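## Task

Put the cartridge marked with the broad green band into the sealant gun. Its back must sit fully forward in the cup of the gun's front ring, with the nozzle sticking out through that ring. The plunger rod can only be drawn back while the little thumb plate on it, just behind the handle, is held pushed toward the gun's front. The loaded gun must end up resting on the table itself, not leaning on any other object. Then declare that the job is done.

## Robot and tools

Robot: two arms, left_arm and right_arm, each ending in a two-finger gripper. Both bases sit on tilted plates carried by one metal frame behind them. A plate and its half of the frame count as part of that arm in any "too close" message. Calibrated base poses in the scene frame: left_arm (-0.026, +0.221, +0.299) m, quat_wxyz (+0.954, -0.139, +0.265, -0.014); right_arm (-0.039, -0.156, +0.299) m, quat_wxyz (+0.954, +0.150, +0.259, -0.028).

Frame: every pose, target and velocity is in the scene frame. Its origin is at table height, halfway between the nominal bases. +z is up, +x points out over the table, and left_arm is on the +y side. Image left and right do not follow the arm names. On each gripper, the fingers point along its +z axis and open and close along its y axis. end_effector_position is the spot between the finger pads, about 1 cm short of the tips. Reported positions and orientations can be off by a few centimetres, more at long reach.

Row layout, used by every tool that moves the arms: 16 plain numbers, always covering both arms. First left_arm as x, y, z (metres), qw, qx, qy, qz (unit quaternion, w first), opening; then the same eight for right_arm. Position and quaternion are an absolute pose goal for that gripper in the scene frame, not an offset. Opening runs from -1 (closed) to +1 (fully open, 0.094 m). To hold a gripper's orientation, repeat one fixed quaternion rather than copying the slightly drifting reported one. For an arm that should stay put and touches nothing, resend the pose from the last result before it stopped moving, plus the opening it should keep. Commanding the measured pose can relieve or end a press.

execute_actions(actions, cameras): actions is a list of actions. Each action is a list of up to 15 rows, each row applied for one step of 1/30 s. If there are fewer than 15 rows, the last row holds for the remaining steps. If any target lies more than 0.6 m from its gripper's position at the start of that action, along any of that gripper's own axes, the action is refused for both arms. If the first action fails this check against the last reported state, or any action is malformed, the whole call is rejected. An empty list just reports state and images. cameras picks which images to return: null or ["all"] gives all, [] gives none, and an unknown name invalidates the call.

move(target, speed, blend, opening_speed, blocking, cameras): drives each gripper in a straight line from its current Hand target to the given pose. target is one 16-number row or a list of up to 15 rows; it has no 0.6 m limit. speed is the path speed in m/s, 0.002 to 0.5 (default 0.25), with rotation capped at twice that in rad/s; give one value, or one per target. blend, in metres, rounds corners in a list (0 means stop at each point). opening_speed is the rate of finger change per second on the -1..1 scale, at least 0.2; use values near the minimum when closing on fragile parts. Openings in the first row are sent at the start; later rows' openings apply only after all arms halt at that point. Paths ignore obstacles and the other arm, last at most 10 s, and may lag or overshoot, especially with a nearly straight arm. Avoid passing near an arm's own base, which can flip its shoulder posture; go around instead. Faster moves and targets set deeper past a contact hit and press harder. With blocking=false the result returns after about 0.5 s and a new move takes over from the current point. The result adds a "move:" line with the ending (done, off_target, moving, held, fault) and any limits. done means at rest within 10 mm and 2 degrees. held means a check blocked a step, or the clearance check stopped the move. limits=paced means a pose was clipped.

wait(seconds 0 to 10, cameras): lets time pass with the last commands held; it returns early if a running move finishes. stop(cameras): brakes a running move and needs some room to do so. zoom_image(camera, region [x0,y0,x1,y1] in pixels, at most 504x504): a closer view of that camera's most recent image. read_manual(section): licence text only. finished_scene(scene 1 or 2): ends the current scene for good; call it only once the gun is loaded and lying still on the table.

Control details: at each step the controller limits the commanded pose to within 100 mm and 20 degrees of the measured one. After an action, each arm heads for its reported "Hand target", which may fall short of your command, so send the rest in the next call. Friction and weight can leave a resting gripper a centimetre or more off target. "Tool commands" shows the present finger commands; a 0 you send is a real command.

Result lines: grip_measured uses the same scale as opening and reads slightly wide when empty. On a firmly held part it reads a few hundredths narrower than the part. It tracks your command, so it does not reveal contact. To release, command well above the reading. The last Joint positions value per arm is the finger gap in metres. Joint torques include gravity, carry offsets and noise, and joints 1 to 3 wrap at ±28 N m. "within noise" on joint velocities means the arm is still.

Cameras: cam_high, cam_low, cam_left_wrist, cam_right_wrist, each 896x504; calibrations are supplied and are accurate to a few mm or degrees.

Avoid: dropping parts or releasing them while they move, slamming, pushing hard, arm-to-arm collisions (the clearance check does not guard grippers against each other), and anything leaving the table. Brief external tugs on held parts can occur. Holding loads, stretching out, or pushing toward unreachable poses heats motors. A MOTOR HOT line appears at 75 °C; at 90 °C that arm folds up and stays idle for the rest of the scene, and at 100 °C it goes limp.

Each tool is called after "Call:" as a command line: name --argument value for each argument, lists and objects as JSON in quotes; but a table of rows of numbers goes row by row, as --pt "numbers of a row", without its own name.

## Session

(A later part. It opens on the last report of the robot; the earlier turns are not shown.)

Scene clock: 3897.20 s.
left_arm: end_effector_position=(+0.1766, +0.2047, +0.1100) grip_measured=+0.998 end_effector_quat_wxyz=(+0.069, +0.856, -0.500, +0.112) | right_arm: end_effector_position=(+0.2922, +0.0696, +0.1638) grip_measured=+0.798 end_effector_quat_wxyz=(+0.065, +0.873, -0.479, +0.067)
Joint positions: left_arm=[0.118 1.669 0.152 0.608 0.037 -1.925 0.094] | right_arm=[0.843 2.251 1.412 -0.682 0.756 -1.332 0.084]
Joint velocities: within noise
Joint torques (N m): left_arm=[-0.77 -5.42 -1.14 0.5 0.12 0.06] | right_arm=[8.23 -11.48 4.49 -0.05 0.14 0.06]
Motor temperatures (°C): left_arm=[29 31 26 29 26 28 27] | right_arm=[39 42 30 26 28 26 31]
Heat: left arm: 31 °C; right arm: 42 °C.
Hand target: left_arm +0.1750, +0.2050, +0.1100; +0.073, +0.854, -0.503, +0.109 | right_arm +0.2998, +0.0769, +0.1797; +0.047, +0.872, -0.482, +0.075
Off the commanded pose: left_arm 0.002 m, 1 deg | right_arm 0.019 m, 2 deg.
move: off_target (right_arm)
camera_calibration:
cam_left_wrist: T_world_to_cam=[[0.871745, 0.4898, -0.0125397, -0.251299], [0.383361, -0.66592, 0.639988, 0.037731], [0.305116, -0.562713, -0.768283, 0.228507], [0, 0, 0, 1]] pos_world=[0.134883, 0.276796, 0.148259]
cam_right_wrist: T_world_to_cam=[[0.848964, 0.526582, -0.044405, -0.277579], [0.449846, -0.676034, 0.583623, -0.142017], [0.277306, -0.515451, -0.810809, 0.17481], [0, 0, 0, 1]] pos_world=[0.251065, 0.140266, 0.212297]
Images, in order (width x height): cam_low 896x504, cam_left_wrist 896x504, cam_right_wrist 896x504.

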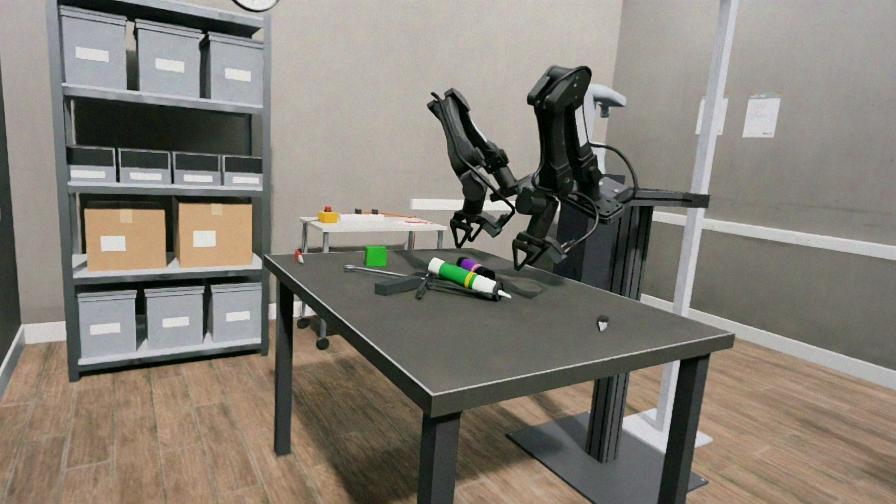

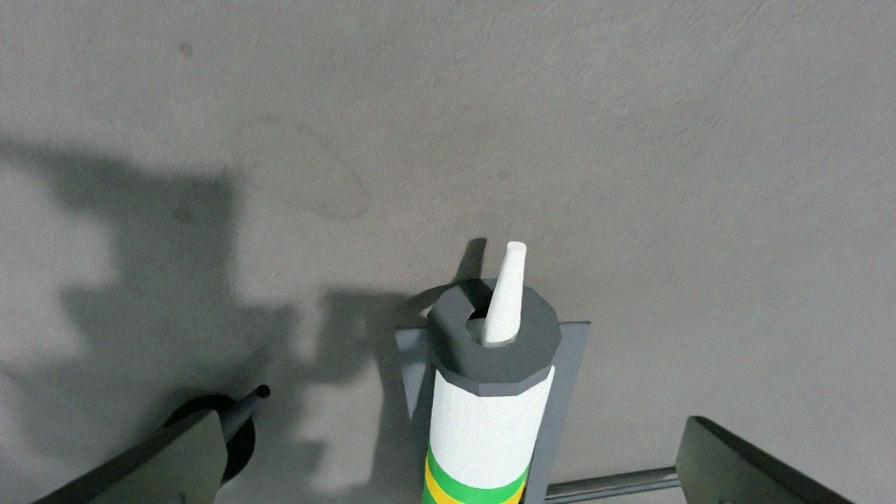

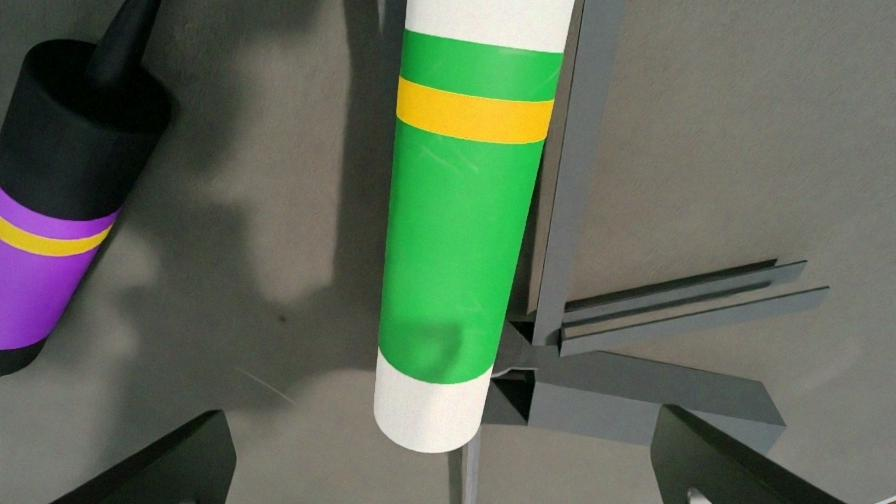

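Call:
move --target '[0.175,0.205,0.11,-0.0728,-0.8541,0.5034,-0.1083,1.0,0.335,0.005,0.17,-0.0474,-0.8721,0.4815,-0.0748,0.8]' --speed 0.1 --cameras '["cam_right_wrist"]'

Call:
zoom_image --camera "cam_right_wrist" --region '[350, 50, 650, 350]'

Scene clock: 3913.17 s.
left_arm: end_effector_position=(+0.1766, +0.2047, +0.1100) grip_measured=+0.998 end_effector_quat_wxyz=(+0.069, +0.856, -0.500, +0.112) | right_arm: end_effector_position=(+0.3324, +0.0049, +0.1631) grip_measured=+0.798 end_effector_quat_wxyz=(+0.059, +0.873, -0.479, +0.076)
Joint positions: left_arm=[0.118 1.669 0.152 0.608 0.037 -1.925 0.094] | right_arm=[0.682 2.084 1.291 -0.556 0.746 -1.566 0.084]
Joint velocities: within noise
Joint torques (N m): left_arm=[-0.85 -5.42 -1.14 0.54 0.15 0.11] | right_arm=[5.57 -11.29 2.24 0.27 0 -0.07]
Motor temperatures (°C): left_arm=[29 31 26 29 26 28 27] | right_arm=[39 41 30 26 28 26 31]
Heat: left arm: 31 °C; right arm: 41 °C.
Hand target: left_arm +0.1751, +0.2050, +0.1100; +0.073, +0.854, -0.503, +0.109 | right_arm +0.3350, +0.0051, +0.1699; +0.048, +0.872, -0.481, +0.075
Off the commanded pose: left_arm 0.002 m, 1 deg | right_arm 0.007 m, 1 deg.
move: done
camera_calibration:
cam_right_wrist: T_world_to_cam=[[0.848307, 0.528872, -0.0258731, -0.280415], [0.43939, -0.675828, 0.591771, -0.201288], [0.295485, -0.513372, -0.805691, 0.122882], [0, 0, 0, 1]] pos_world=[0.290012, 0.075352, 0.210866]
Images, in order (width x height): cam_right_wrist 896x504.

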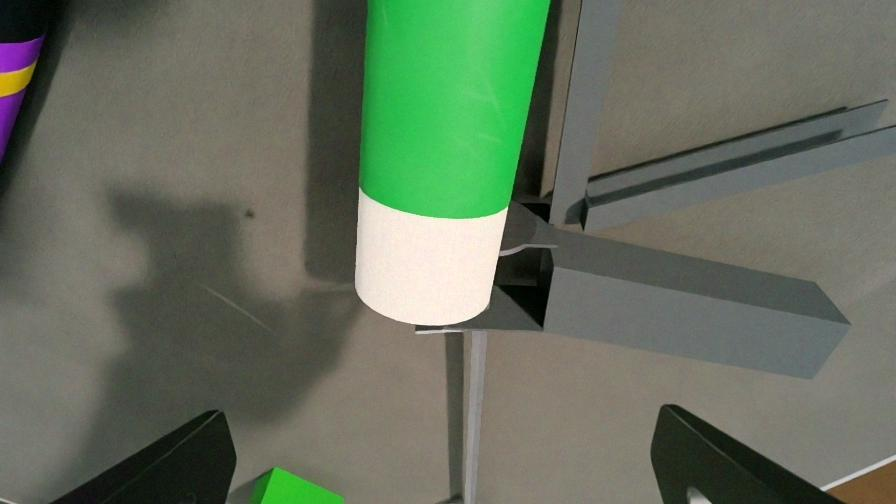

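Scaled by 1.680.

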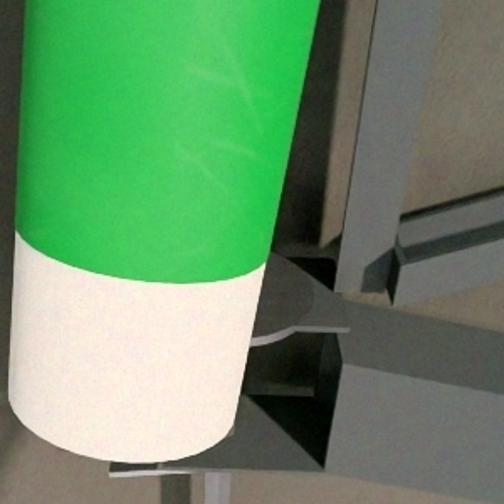

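Call:
move --target '[0.175,0.205,0.11,-0.0728,-0.8541,0.5034,-0.1083,1.0,0.318,0.020,0.125,-0.0553,-0.8433,0.5270,-0.0886,0.8]' --speed 0.08 --cameras '["cam_right_wrist"]'

Scene clock: 3978.73 s.
left_arm: end_effector_position=(+0.1765, +0.2047, +0.1100) grip_measured=+0.998 end_effector_quat_wxyz=(+0.069, +0.856, -0.500, +0.112) | right_arm: end_effector_position=(+0.3245, +0.0212, +0.1316) grip_measured=+0.798 end_effector_quat_wxyz=(+0.047, +0.842, -0.529, +0.089)
Joint positions: left_arm=[0.118 1.669 0.152 0.608 0.037 -1.925 0.094] | right_arm=[0.682 2.182 1.276 -0.413 0.756 -1.466 0.084]
Joint velocities: within noise
Joint torques (N m): left_arm=[-0.76 -5.44 -1.17 0.53 0.12 0.09] | right_arm=[5.6 -7.8 2.24 0.29 0.19 0.07]
Motor temperatures (°C): left_arm=[29 31 26 28 26 28 27] | right_arm=[38 42 30 26 28 26 29]
Heat: left arm: 31 °C; right arm: 42 °C.
Hand target: left_arm +0.1750, +0.2050, +0.1100; +0.073, +0.854, -0.503, +0.109 | right_arm +0.3179, +0.0200, +0.1252; +0.055, +0.843, -0.527, +0.088
Off the commanded pose: left_arm 0.002 m, 1 deg | right_arm 0.009 m, 1 deg.
move: done
camera_calibration:
cam_right_wrist: T_world_to_cam=[[0.903078, 0.429033, 0.0195035, -0.304808], [0.332922, -0.728016, 0.599296, -0.13344], [0.271317, -0.534718, -0.80029, 0.115779], [0, 0, 0, 1]] pos_world=[0.288278, 0.0955358, 0.178571]
Images, in order (width x height): cam_right_wrist 896x504.

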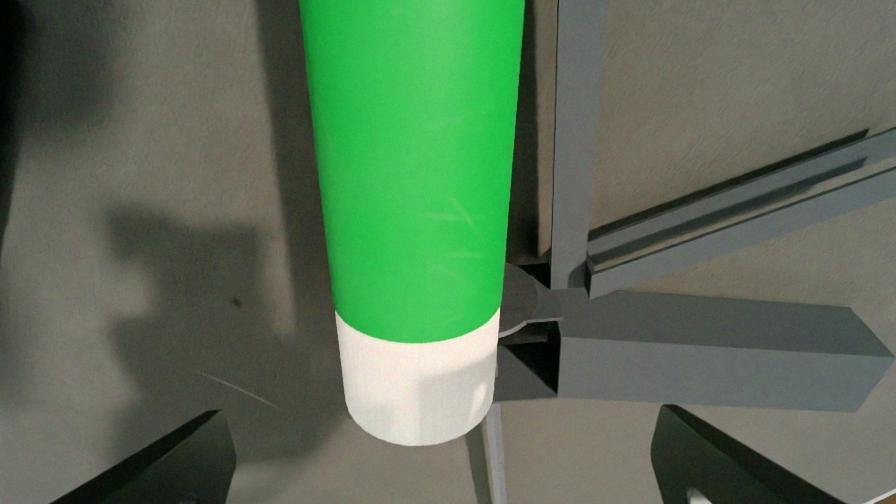

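Call:
move --pt "0.175 0.205 0.11 -0.0728 -0.8541 0.5034 -0.1083 1.0 0.311 0.017 0.110 -0.0553 -0.8433 0.5270 -0.0886 0.8" --pt "0.175 0.205 0.11 -0.0728 -0.8541 0.5034 -0.1083 1.0 0.311 0.017 0.080 -0.0553 -0.8433 0.5270 -0.0886 0.8" --speed 0.05 --cameras '["cam_right_wrist","cam_low","cam_left_wrist"]'

Call:
zoom_image --camera "cam_low" --region '[400, 240, 520, 310]'

Scene clock: 3993.03 s.
left_arm: end_effector_position=(+0.1765, +0.2047, +0.1100) grip_measured=+0.998 end_effector_quat_wxyz=(+0.069, +0.856, -0.500, +0.112) | right_arm: end_effector_position=(+0.3158, +0.0150, +0.0867) grip_measured=+0.798 end_effector_quat_wxyz=(+0.052, +0.840, -0.532, +0.095)
Joint positions: left_arm=[0.118 1.669 0.152 0.608 0.037 -1.925 0.094] | right_arm=[0.625 2.283 1.243 -0.233 0.757 -1.53 0.084]
Joint velocities: within noise
Joint torques (N m): left_arm=[-0.73 -5.38 -1.17 0.51 0.12 0.09] | right_arm=[5.49 -7.57 2.55 0.3 0.03 -0.08]
Motor temperatures (°C): left_arm=[29 31 26 28 26 28 27] | right_arm=[38 41 30 26 28 26 29]
Heat: left arm: 31 °C; right arm: 41 °C.
Hand target: left_arm +0.1751, +0.2050, +0.1100; +0.073, +0.854, -0.503, +0.109 | right_arm +0.3110, +0.0169, +0.0802; +0.055, +0.843, -0.527, +0.089
Off the commanded pose: left_arm 0.002 m, 1 deg | right_arm 0.008 m, 1 deg.
move: done
camera_calibration:
cam_left_wrist: T_world_to_cam=[[0.871779, 0.489729, -0.0128886, -0.251164], [0.383544, -0.665915, 0.639884, 0.0377394], [0.304787, -0.562781, -0.768363, 0.228601], [0, 0, 0, 1]] pos_world=[0.13481, 0.276786, 0.148263]
cam_right_wrist: T_world_to_cam=[[0.905968, 0.423002, 0.0170764, -0.294083], [0.324914, -0.720613, 0.612493, -0.106923], [0.271391, -0.549351, -0.790291, 0.0782509], [0, 0, 0, 1]] pos_world=[0.279934, 0.0903351, 0.132352]
Images, in order (width x height): cam_low 896x504, cam_left_wrist 896x504, cam_right_wrist 896x504.

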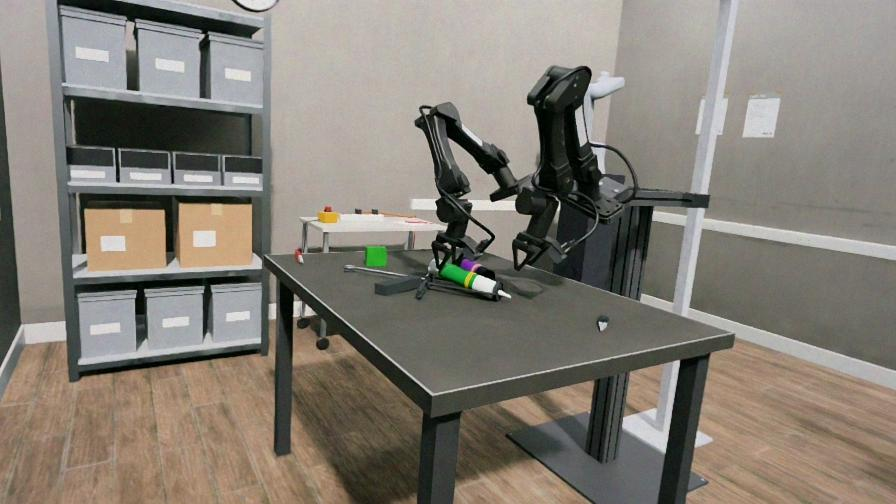

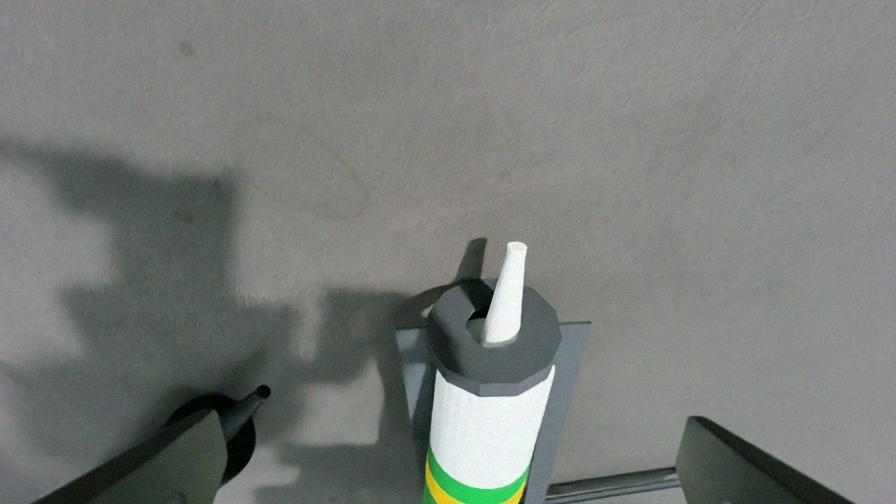

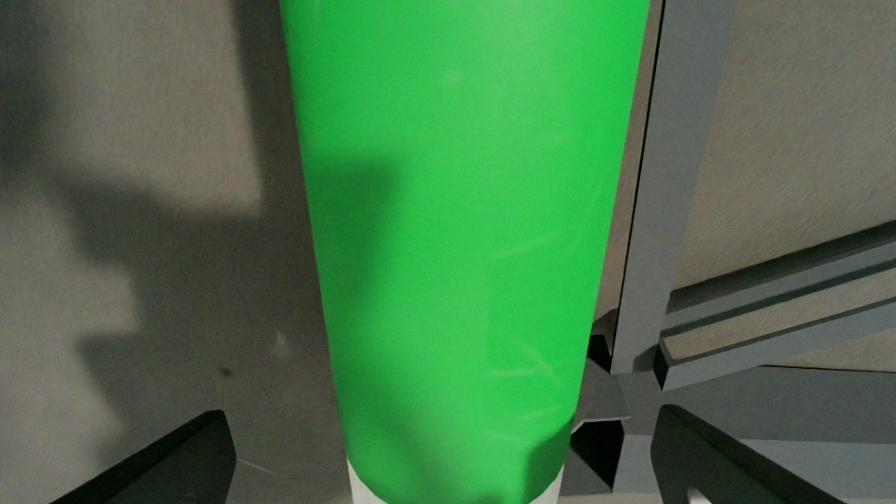

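Scaled by 4.200.

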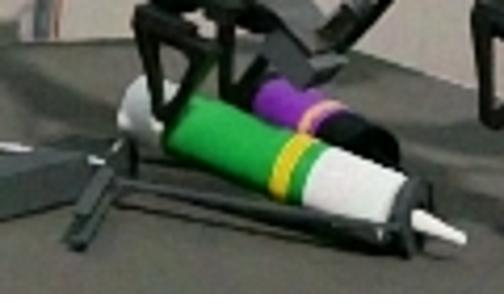

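Call:
move --target '[0.175,0.205,0.11,-0.0728,-0.8541,0.5034,-0.1083,1.0,0.312,0.018,0.072,-0.0553,-0.8433,0.5270,-0.0886,0.8]' --speed 0.05 --cameras '[]'

Call:
move --target '[0.175,0.205,0.11,-0.0728,-0.8541,0.5034,-0.1083,1.0,0.312,0.018,0.072,-0.0553,-0.8433,0.5270,-0.0886,-0.2]' --opening_speed 0.4 --cameras '["cam_right_wrist","cam_low","cam_left_wrist","cam_high"]'

Call:
zoom_image --camera "cam_low" --region '[400, 240, 520, 310]'

Scene clock: 4001.73 s.
left_arm: end_effector_position=(+0.1765, +0.2047, +0.1100) grip_measured=+0.998 end_effector_quat_wxyz=(+0.069, +0.856, -0.500, +0.112) | right_arm: end_effector_position=(+0.3120, +0.0141, +0.0782) grip_measured=+0.798 end_effector_quat_wxyz=(+0.057, +0.842, -0.528, +0.093)
Joint positions: left_arm=[0.118 1.669 0.152 0.608 0.037 -1.925 0.094] | right_arm=[0.617 2.307 1.243 -0.213 0.757 -1.543 0.084]
Joint velocities: within noise
Joint torques (N m): left_arm=[-0.76 -5.38 -1.1 0.54 0.13 0.09] | right_arm=[5.34 -7.5 3.74 0.29 -0.01 -0.1]
Motor temperatures (°C): left_arm=[29 31 26 28 26 28 27] | right_arm=[38 41 30 26 28 26 29]
Heat: left arm: 31 °C; right arm: 41 °C.
Hand target: left_arm +0.1751, +0.2050, +0.1100; +0.073, +0.854, -0.503, +0.109 | right_arm +0.3119, +0.0179, +0.0722; +0.055, +0.843, -0.527, +0.089
Off the commanded pose: left_arm 0.002 m, 1 deg | right_arm 0.007 m, 1 deg.
move: done
No camera images: "cameras" was empty.

Scene clock: 4004.43 s.
left_arm: end_effector_position=(+0.1765, +0.2047, +0.1100) grip_measured=+0.998 end_effector_quat_wxyz=(+0.069, +0.856, -0.500, +0.112) | right_arm: end_effector_position=(+0.3176, +0.0169, +0.0787) grip_measured=-0.042 end_effector_quat_wxyz=(+0.048, +0.839, -0.534, +0.098)
Joint positions: left_arm=[0.118 1.669 0.152 0.608 0.037 -1.925 0.094] | right_arm=[0.617 2.307 1.249 -0.195 0.756 -1.544 0.045]
Joint velocities: within noise
Joint torques (N m): left_arm=[-0.73 -5.37 -1.16 0.53 0.13 0.09] | right_arm=[5.37 -7.54 3.12 0.15 0.03 -0.07]
Motor temperatures (°C): left_arm=[29 31 26 28 26 28 27] | right_arm=[38 40 30 26 28 26 29]
Heat: left arm: 31 °C; right arm: 40 °C.
Hand target: left_arm +0.1751, +0.2050, +0.1100; +0.073, +0.854, -0.503, +0.109 | right_arm +0.3119, +0.0180, +0.0722; +0.055, +0.843, -0.527, +0.089
Off the commanded pose: left_arm 0.002 m, 1 deg | right_arm 0.009 m, 2 deg.
move: done
camera_calibration:
cam_left_wrist: T_world_to_cam=[[0.871779, 0.489729, -0.0128886, -0.251164], [0.383544, -0.665915, 0.639884, 0.0377394], [0.304787, -0.562781, -0.768363, 0.228601], [0, 0, 0, 1]] pos_world=[0.13481, 0.276786, 0.148263]
cam_right_wrist: T_world_to_cam=[[0.907372, 0.419435, 0.0273906, -0.297548], [0.31626, -0.724191, 0.612802, -0.098526], [0.276867, -0.547377, -0.789762, 0.0706613], [0, 0, 0, 1]] pos_world=[0.281583, 0.0921288, 0.124333]

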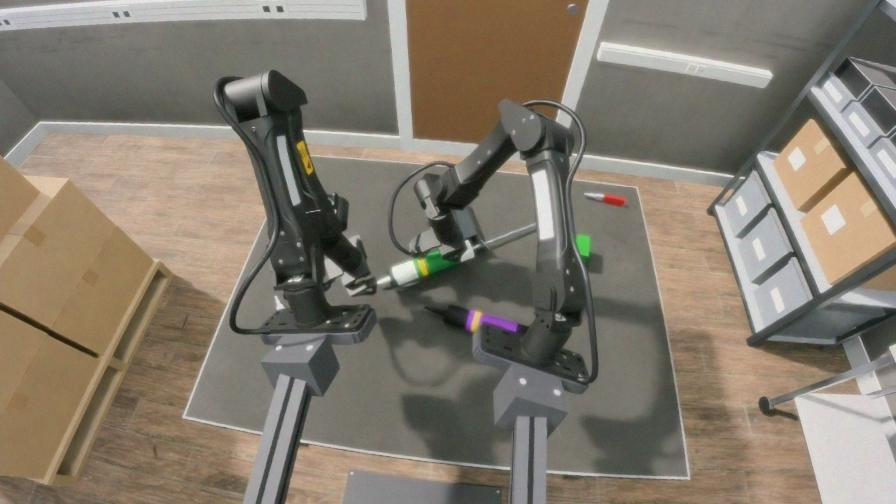

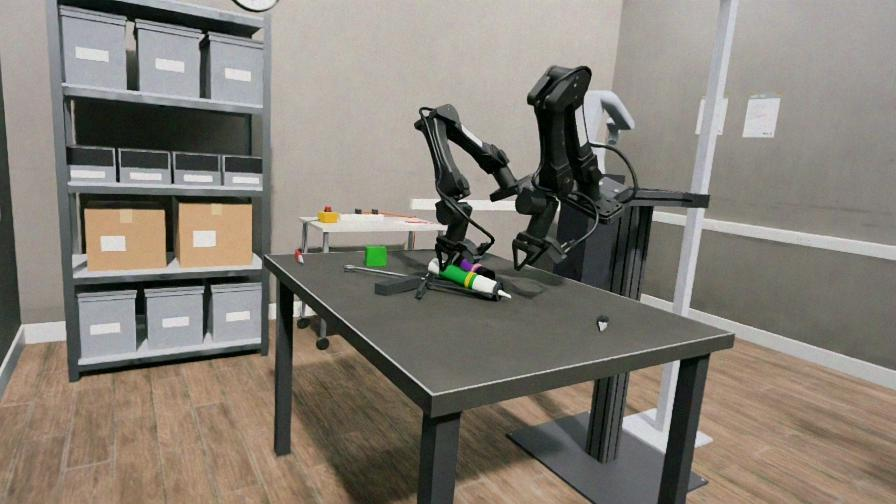

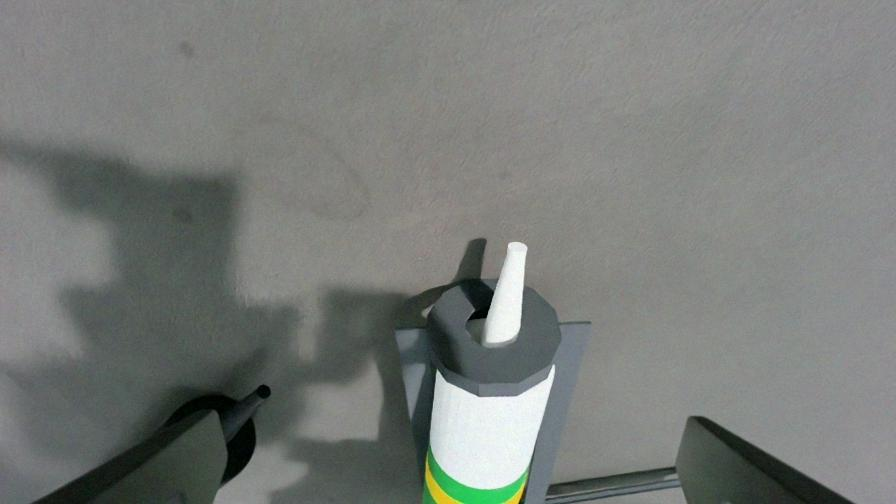

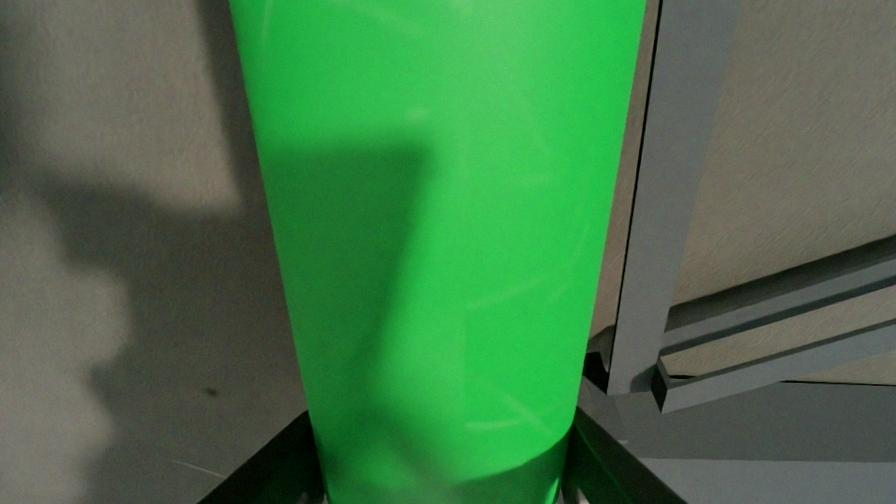

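Scaled by 4.200.

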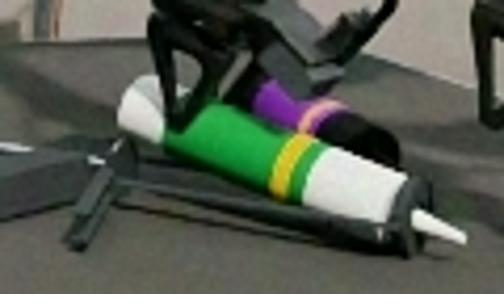

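Call:
move --target '[0.175,0.205,0.11,-0.0728,-0.8541,0.5034,-0.1083,1.0,0.328,0.030,0.103,-0.0591,-0.8680,0.4812,-0.1066,-0.2]' --speed 0.04 --cameras '["cam_right_wrist","cam_low","cam_left_wrist","cam_high"]'

Call:
zoom_image --camera "cam_low" --region '[400, 240, 520, 310]'

Call:
zoom_image --camera "cam_high" --region '[360, 200, 510, 310]'

Scene clock: 4040.80 s.
left_arm: end_effector_position=(+0.1764, +0.2047, +0.1100) grip_measured=+0.998 end_effector_quat_wxyz=(+0.069, +0.856, -0.500, +0.112) | right_arm: end_effector_position=(+0.3202, +0.0226, +0.0929) grip_measured=-0.198 end_effector_quat_wxyz=(+0.069, +0.866, -0.486, +0.099)
Joint positions: left_arm=[0.118 1.669 0.152 0.608 0.037 -1.925 0.094] | right_arm=[0.651 2.307 1.309 -0.316 0.79 -1.591 0.038]
Joint velocities: within noise
Joint torques (N m): left_arm=[-0.76 -5.45 -1.11 0.53 0.14 0.09] | right_arm=[7.43 -10.37 4.03 0.11 0.2 -0.06]
Motor temperatures (°C): left_arm=[29 31 26 28 26 28 27] | right_arm=[37 38 30 26 28 26 31]
Heat: left arm: 31 °C; right arm: 38 °C.
Hand target: left_arm +0.1750, +0.2050, +0.1100; +0.073, +0.854, -0.503, +0.109 | right_arm +0.3278, +0.0299, +0.1029; +0.059, +0.868, -0.481, +0.107
Off the commanded pose: left_arm 0.001 m, 1 deg | right_arm 0.015 m, 2 deg.
move: off_target (right_arm)
camera_calibration:
cam_left_wrist: T_world_to_cam=[[0.871814, 0.489659, -0.0132375, -0.251028], [0.383726, -0.66591, 0.63978, 0.0377478], [0.304459, -0.562849, -0.768444, 0.228695], [0, 0, 0, 1]] pos_world=[0.134737, 0.276775, 0.148266]
cam_right_wrist: T_world_to_cam=[[0.858139, 0.513077, -0.0186941, -0.284758], [0.407626, -0.658726, 0.632393, -0.136427], [0.312152, -0.550301, -0.774422, 0.0716116], [0, 0, 0, 1]] pos_world=[0.277619, 0.0956428, 0.13641]

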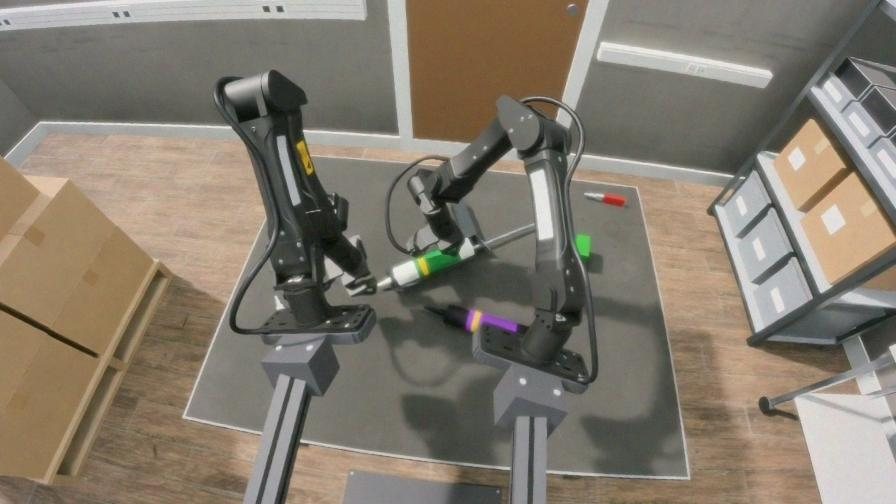

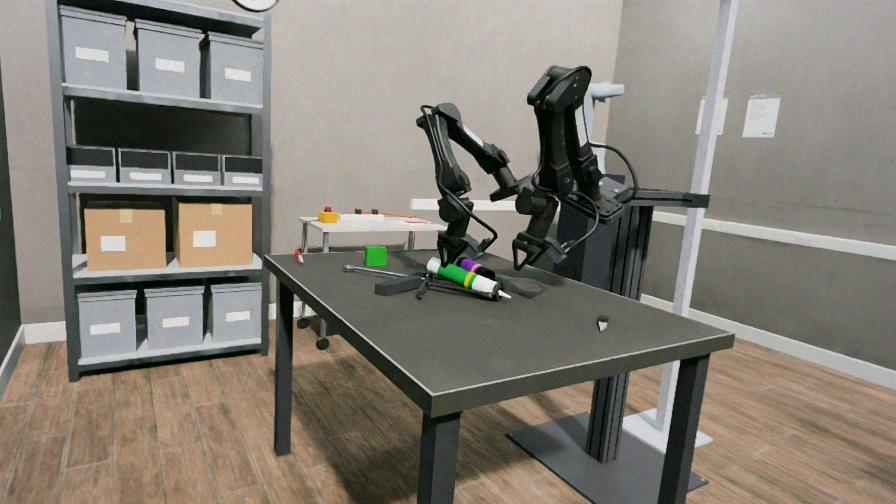

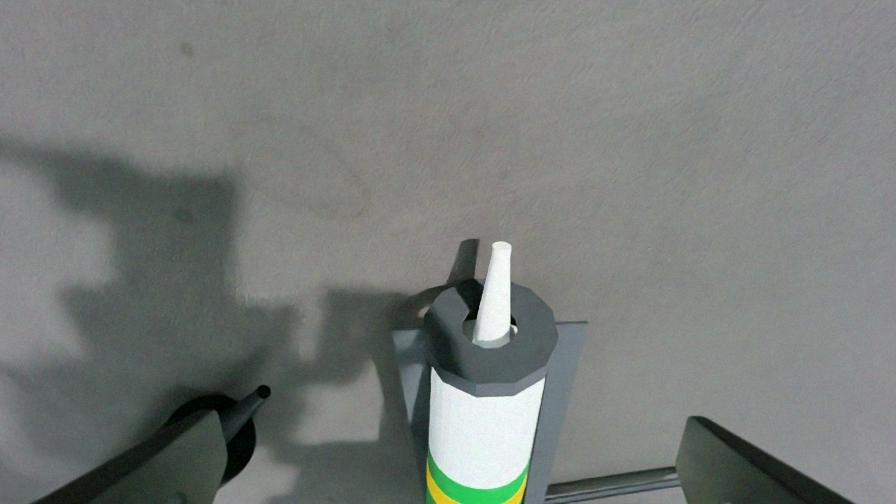

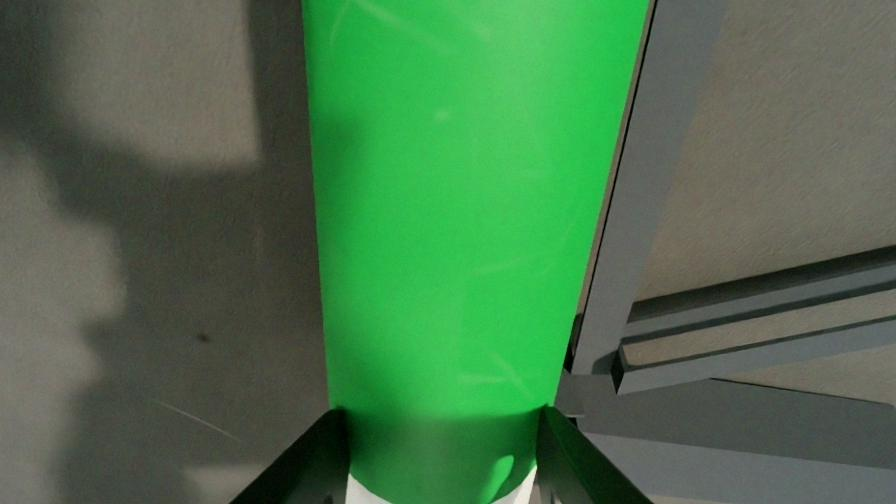

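Scaled by 4.200.

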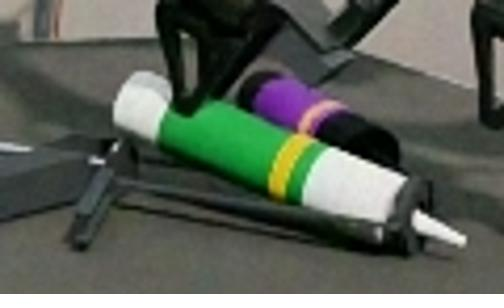

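Scaled by 3.360.

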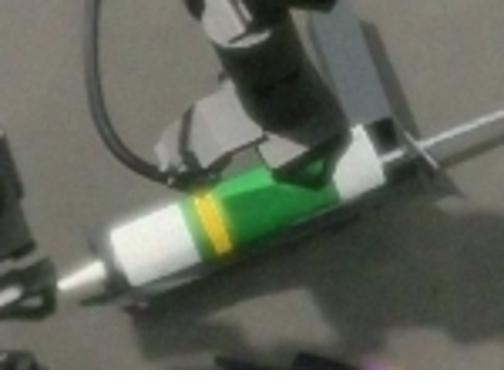

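Call:
move --pt "0.175 0.205 0.11 -0.0728 -0.8541 0.5034 -0.1083 1.0 0.320 0.023 0.092 -0.0591 -0.8680 0.4812 -0.1066 0.35" --pt "0.175 0.205 0.11 -0.0728 -0.8541 0.5034 -0.1083 1.0 0.317 0.019 0.071 -0.0553 -0.8433 0.5270 -0.0886 0.35" --speed 0.04 --cameras '["cam_right_wrist","cam_left_wrist"]'

Scene clock: 4058.43 s.
left_arm: end_effector_position=(+0.1764, +0.2047, +0.1100) grip_measured=+0.998 end_effector_quat_wxyz=(+0.069, +0.856, -0.500, +0.112) | right_arm: end_effector_position=(+0.3241, +0.0170, +0.0793) grip_measured=+0.348 end_effector_quat_wxyz=(+0.052, +0.843, -0.527, +0.097)
Joint positions: left_arm=[0.118 1.669 0.152 0.608 0.037 -1.925 0.094] | right_arm=[0.612 2.314 1.283 -0.225 0.757 -1.561 0.063]
Joint velocities: within noise
Joint torques (N m): left_arm=[-0.69 -5.44 -1.06 0.53 0.13 0.09] | right_arm=[5.45 -7.57 2.43 0.34 0.01 0.03]
Motor temperatures (°C): left_arm=[29 31 26 28 26 28 27] | right_arm=[38 39 30 26 28 26 29]
Heat: left arm: 31 °C; right arm: 39 °C.
Hand target: left_arm +0.1751, +0.2050, +0.1100; +0.073, +0.854, -0.503, +0.109 | right_arm +0.3170, +0.0188, +0.0713; +0.055, +0.843, -0.527, +0.089
Off the commanded pose: left_arm 0.001 m, 1 deg | right_arm 0.011 m, 1 deg.
move: off_target (right_arm)
camera_calibration:
cam_left_wrist: T_world_to_cam=[[0.871814, 0.489659, -0.0132375, -0.251028], [0.383726, -0.66591, 0.63978, 0.0377478], [0.304459, -0.562849, -0.768444, 0.228695], [0, 0, 0, 1]] pos_world=[0.134737, 0.276775, 0.148266]
cam_right_wrist: T_world_to_cam=[[0.901324, 0.432732, 0.0188904, -0.301087], [0.330562, -0.715391, 0.615585, -0.105853], [0.279898, -0.548597, -0.787844, 0.0682377], [0, 0, 0, 1]] pos_world=[0.287268, 0.0919989, 0.12461]
Images, in order (width x height): cam_left_wrist 896x504, cam_right_wrist 896x504.

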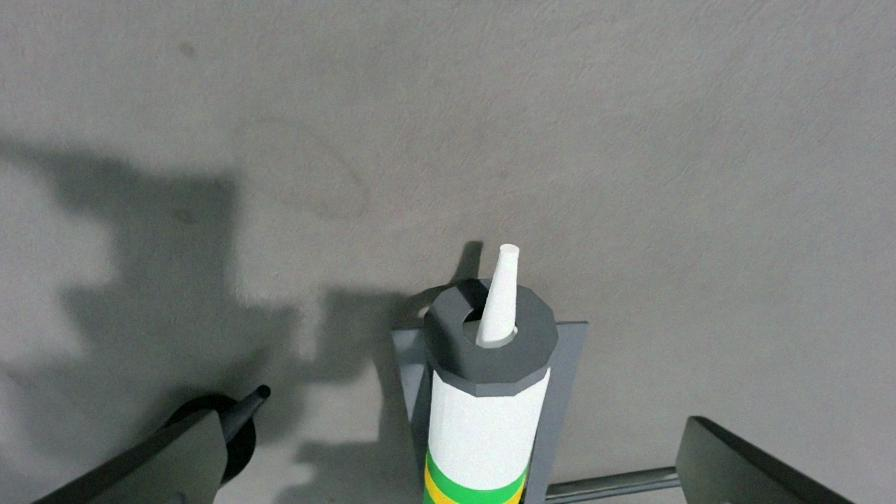

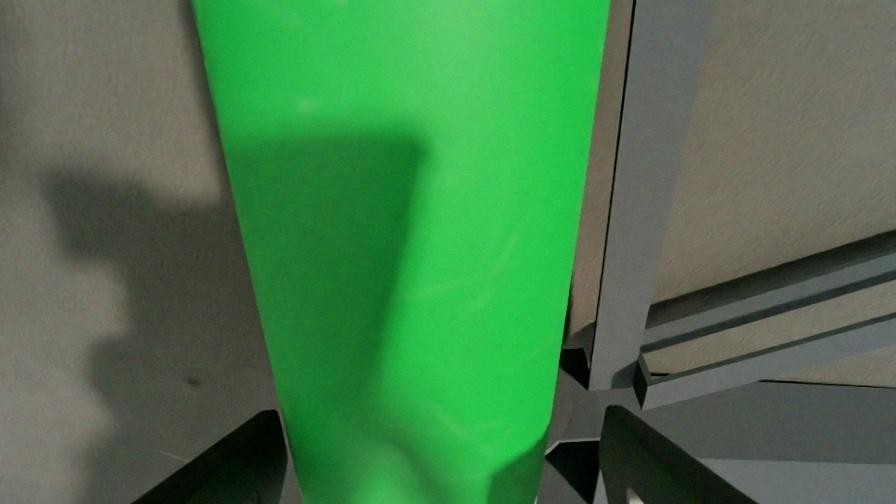

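Call:
move --target '[0.175,0.205,0.11,-0.0728,-0.8541,0.5034,-0.1083,1.0,0.311,0.017,0.062,-0.0553,-0.8433,0.5270,-0.0886,0.6]' --speed 0.04 --cameras '["cam_right_wrist"]'

Call:
move --target '[0.175,0.205,0.11,-0.0728,-0.8541,0.5034,-0.1083,1.0,0.313,0.017,0.064,-0.0553,-0.8433,0.5270,-0.0886,-0.3]' --opening_speed 0.4 --cameras '["cam_right_wrist","cam_low","cam_left_wrist"]'

Scene clock: 4070.20 s.
left_arm: end_effector_position=(+0.1764, +0.2047, +0.1100) grip_measured=+0.998 end_effector_quat_wxyz=(+0.069, +0.856, -0.500, +0.112) | right_arm: end_effector_position=(+0.3221, +0.0167, +0.0710) grip_measured=+0.598 end_effector_quat_wxyz=(+0.048, +0.838, -0.534, +0.099)
Joint positions: left_arm=[0.118 1.669 0.152 0.608 0.037 -1.925 0.094] | right_arm=[0.603 2.332 1.271 -0.178 0.753 -1.562 0.075]
Joint velocities: within noise
Joint torques (N m): left_arm=[-0.72 -5.44 -1.06 0.53 0.14 0.1] | right_arm=[5.49 -7.62 1.37 0.32 0.02 -0.07]
Motor temperatures (°C): left_arm=[29 31 26 28 26 28 27] | right_arm=[38 38 30 26 28 26 29]
Heat: left arm: 31 °C; right arm: 38 °C.
Hand target: left_arm +0.1751, +0.2050, +0.1100; +0.073, +0.854, -0.503, +0.109 | right_arm +0.3110, +0.0168, +0.0624; +0.055, +0.843, -0.527, +0.089
Off the commanded pose: left_arm 0.001 m, 1 deg | right_arm 0.014 m, 2 deg.
move: off_target (right_arm)
camera_calibration:
cam_right_wrist: T_world_to_cam=[[0.907823, 0.418318, 0.0294357, -0.301631], [0.313652, -0.723918, 0.614463, -0.0945772], [0.27835, -0.548592, -0.788396, 0.0626129], [0, 0, 0, 1]] pos_world=[0.286064, 0.0920605, 0.116357]
Images, in order (width x height): cam_right_wrist 896x504.

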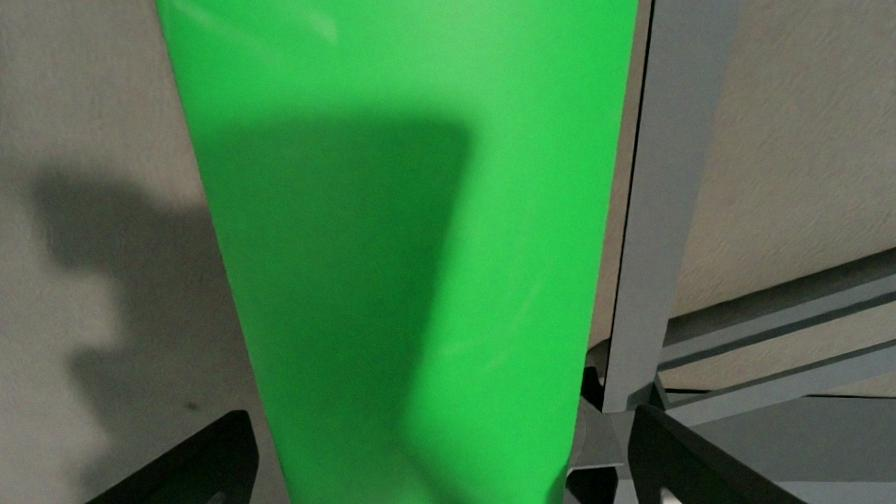

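Scene clock: 4072.67 s.
left_arm: end_effector_position=(+0.1764, +0.2047, +0.1100) grip_measured=+0.998 end_effector_quat_wxyz=(+0.069, +0.856, -0.500, +0.112) | right_arm: end_effector_position=(+0.3200, +0.0158, +0.0709) grip_measured=+0.009 end_effector_quat_wxyz=(+0.052, +0.840, -0.531, +0.096)
Joint positions: left_arm=[0.118 1.669 0.152 0.608 0.037 -1.925 0.094] | right_arm=[0.603 2.332 1.271 -0.189 0.752 -1.562 0.047]
Joint velocities: within noise
Joint torques (N m): left_arm=[-0.7 -5.46 -0.94 0.53 0.11 0.08] | right_arm=[5.52 -7.91 1.87 0.31 0.01 -0.05]
Motor temperatures (°C): left_arm=[29 31 26 28 26 28 27] | right_arm=[37 39 30 26 28 26 29]
Heat: left arm: 31 °C; right arm: 39 °C.
Hand target: left_arm +0.1751, +0.2050, +0.1100; +0.073, +0.854, -0.503, +0.109 | right_arm +0.3130, +0.0168, +0.0642; +0.055, +0.843, -0.527, +0.089
Off the commanded pose: left_arm 0.001 m, 1 deg | right_arm 0.010 m, 1 deg.
move: done
camera_calibration:
cam_left_wrist: T_world_to_cam=[[0.871814, 0.489659, -0.0132375, -0.251028], [0.383726, -0.66591, 0.63978, 0.0377478], [0.304459, -0.562849, -0.768444, 0.228695], [0, 0, 0, 1]] pos_world=[0.134737, 0.276775, 0.148266]
cam_right_wrist: T_world_to_cam=[[0.905592, 0.423697, 0.019576, -0.298007], [0.32349, -0.719792, 0.61421, -0.0977003], [0.27433, -0.549891, -0.7889, 0.0640101], [0, 0, 0, 1]] pos_world=[0.283918, 0.0911394, 0.11634]
Images, in order (width x height): cam_low 896x504, cam_left_wrist 896x504, cam_right_wrist 896x504.

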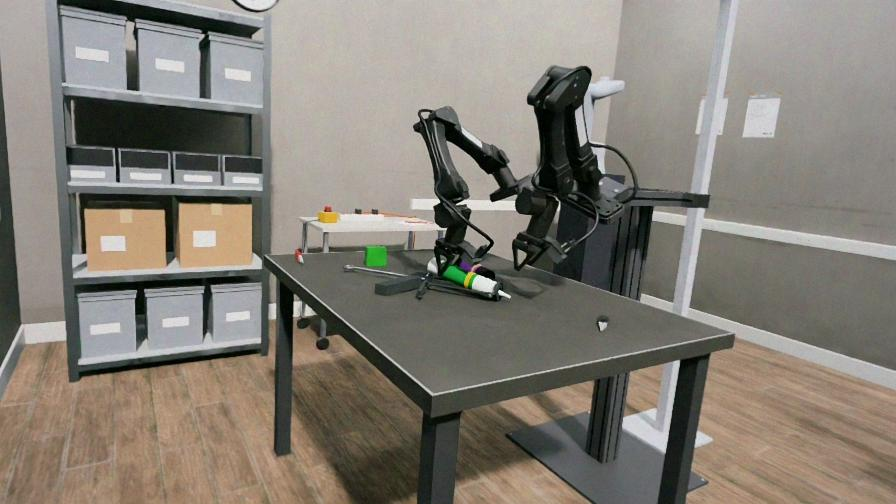

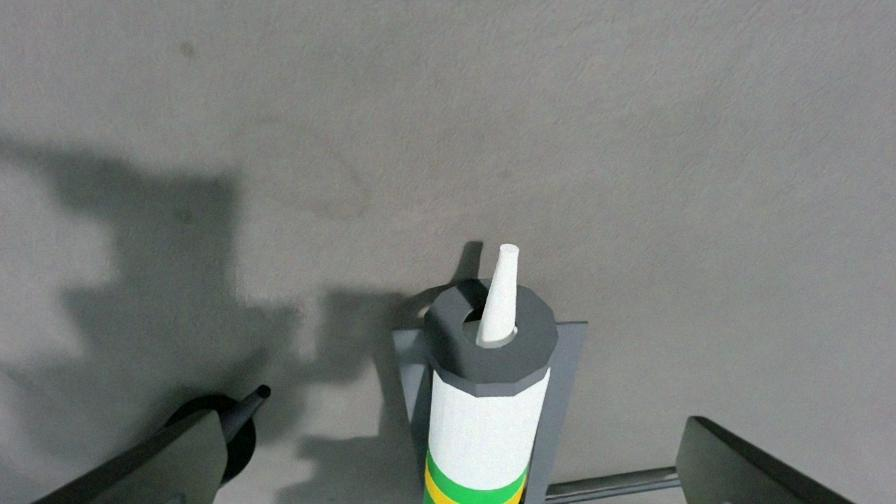

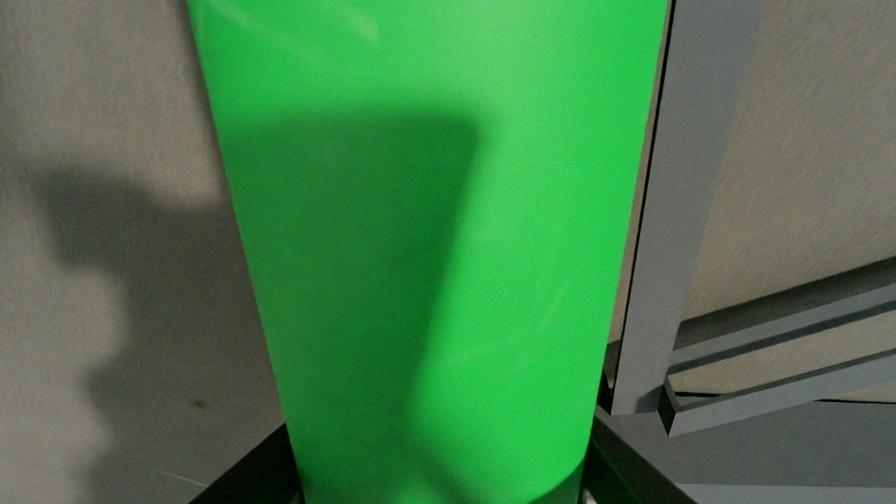

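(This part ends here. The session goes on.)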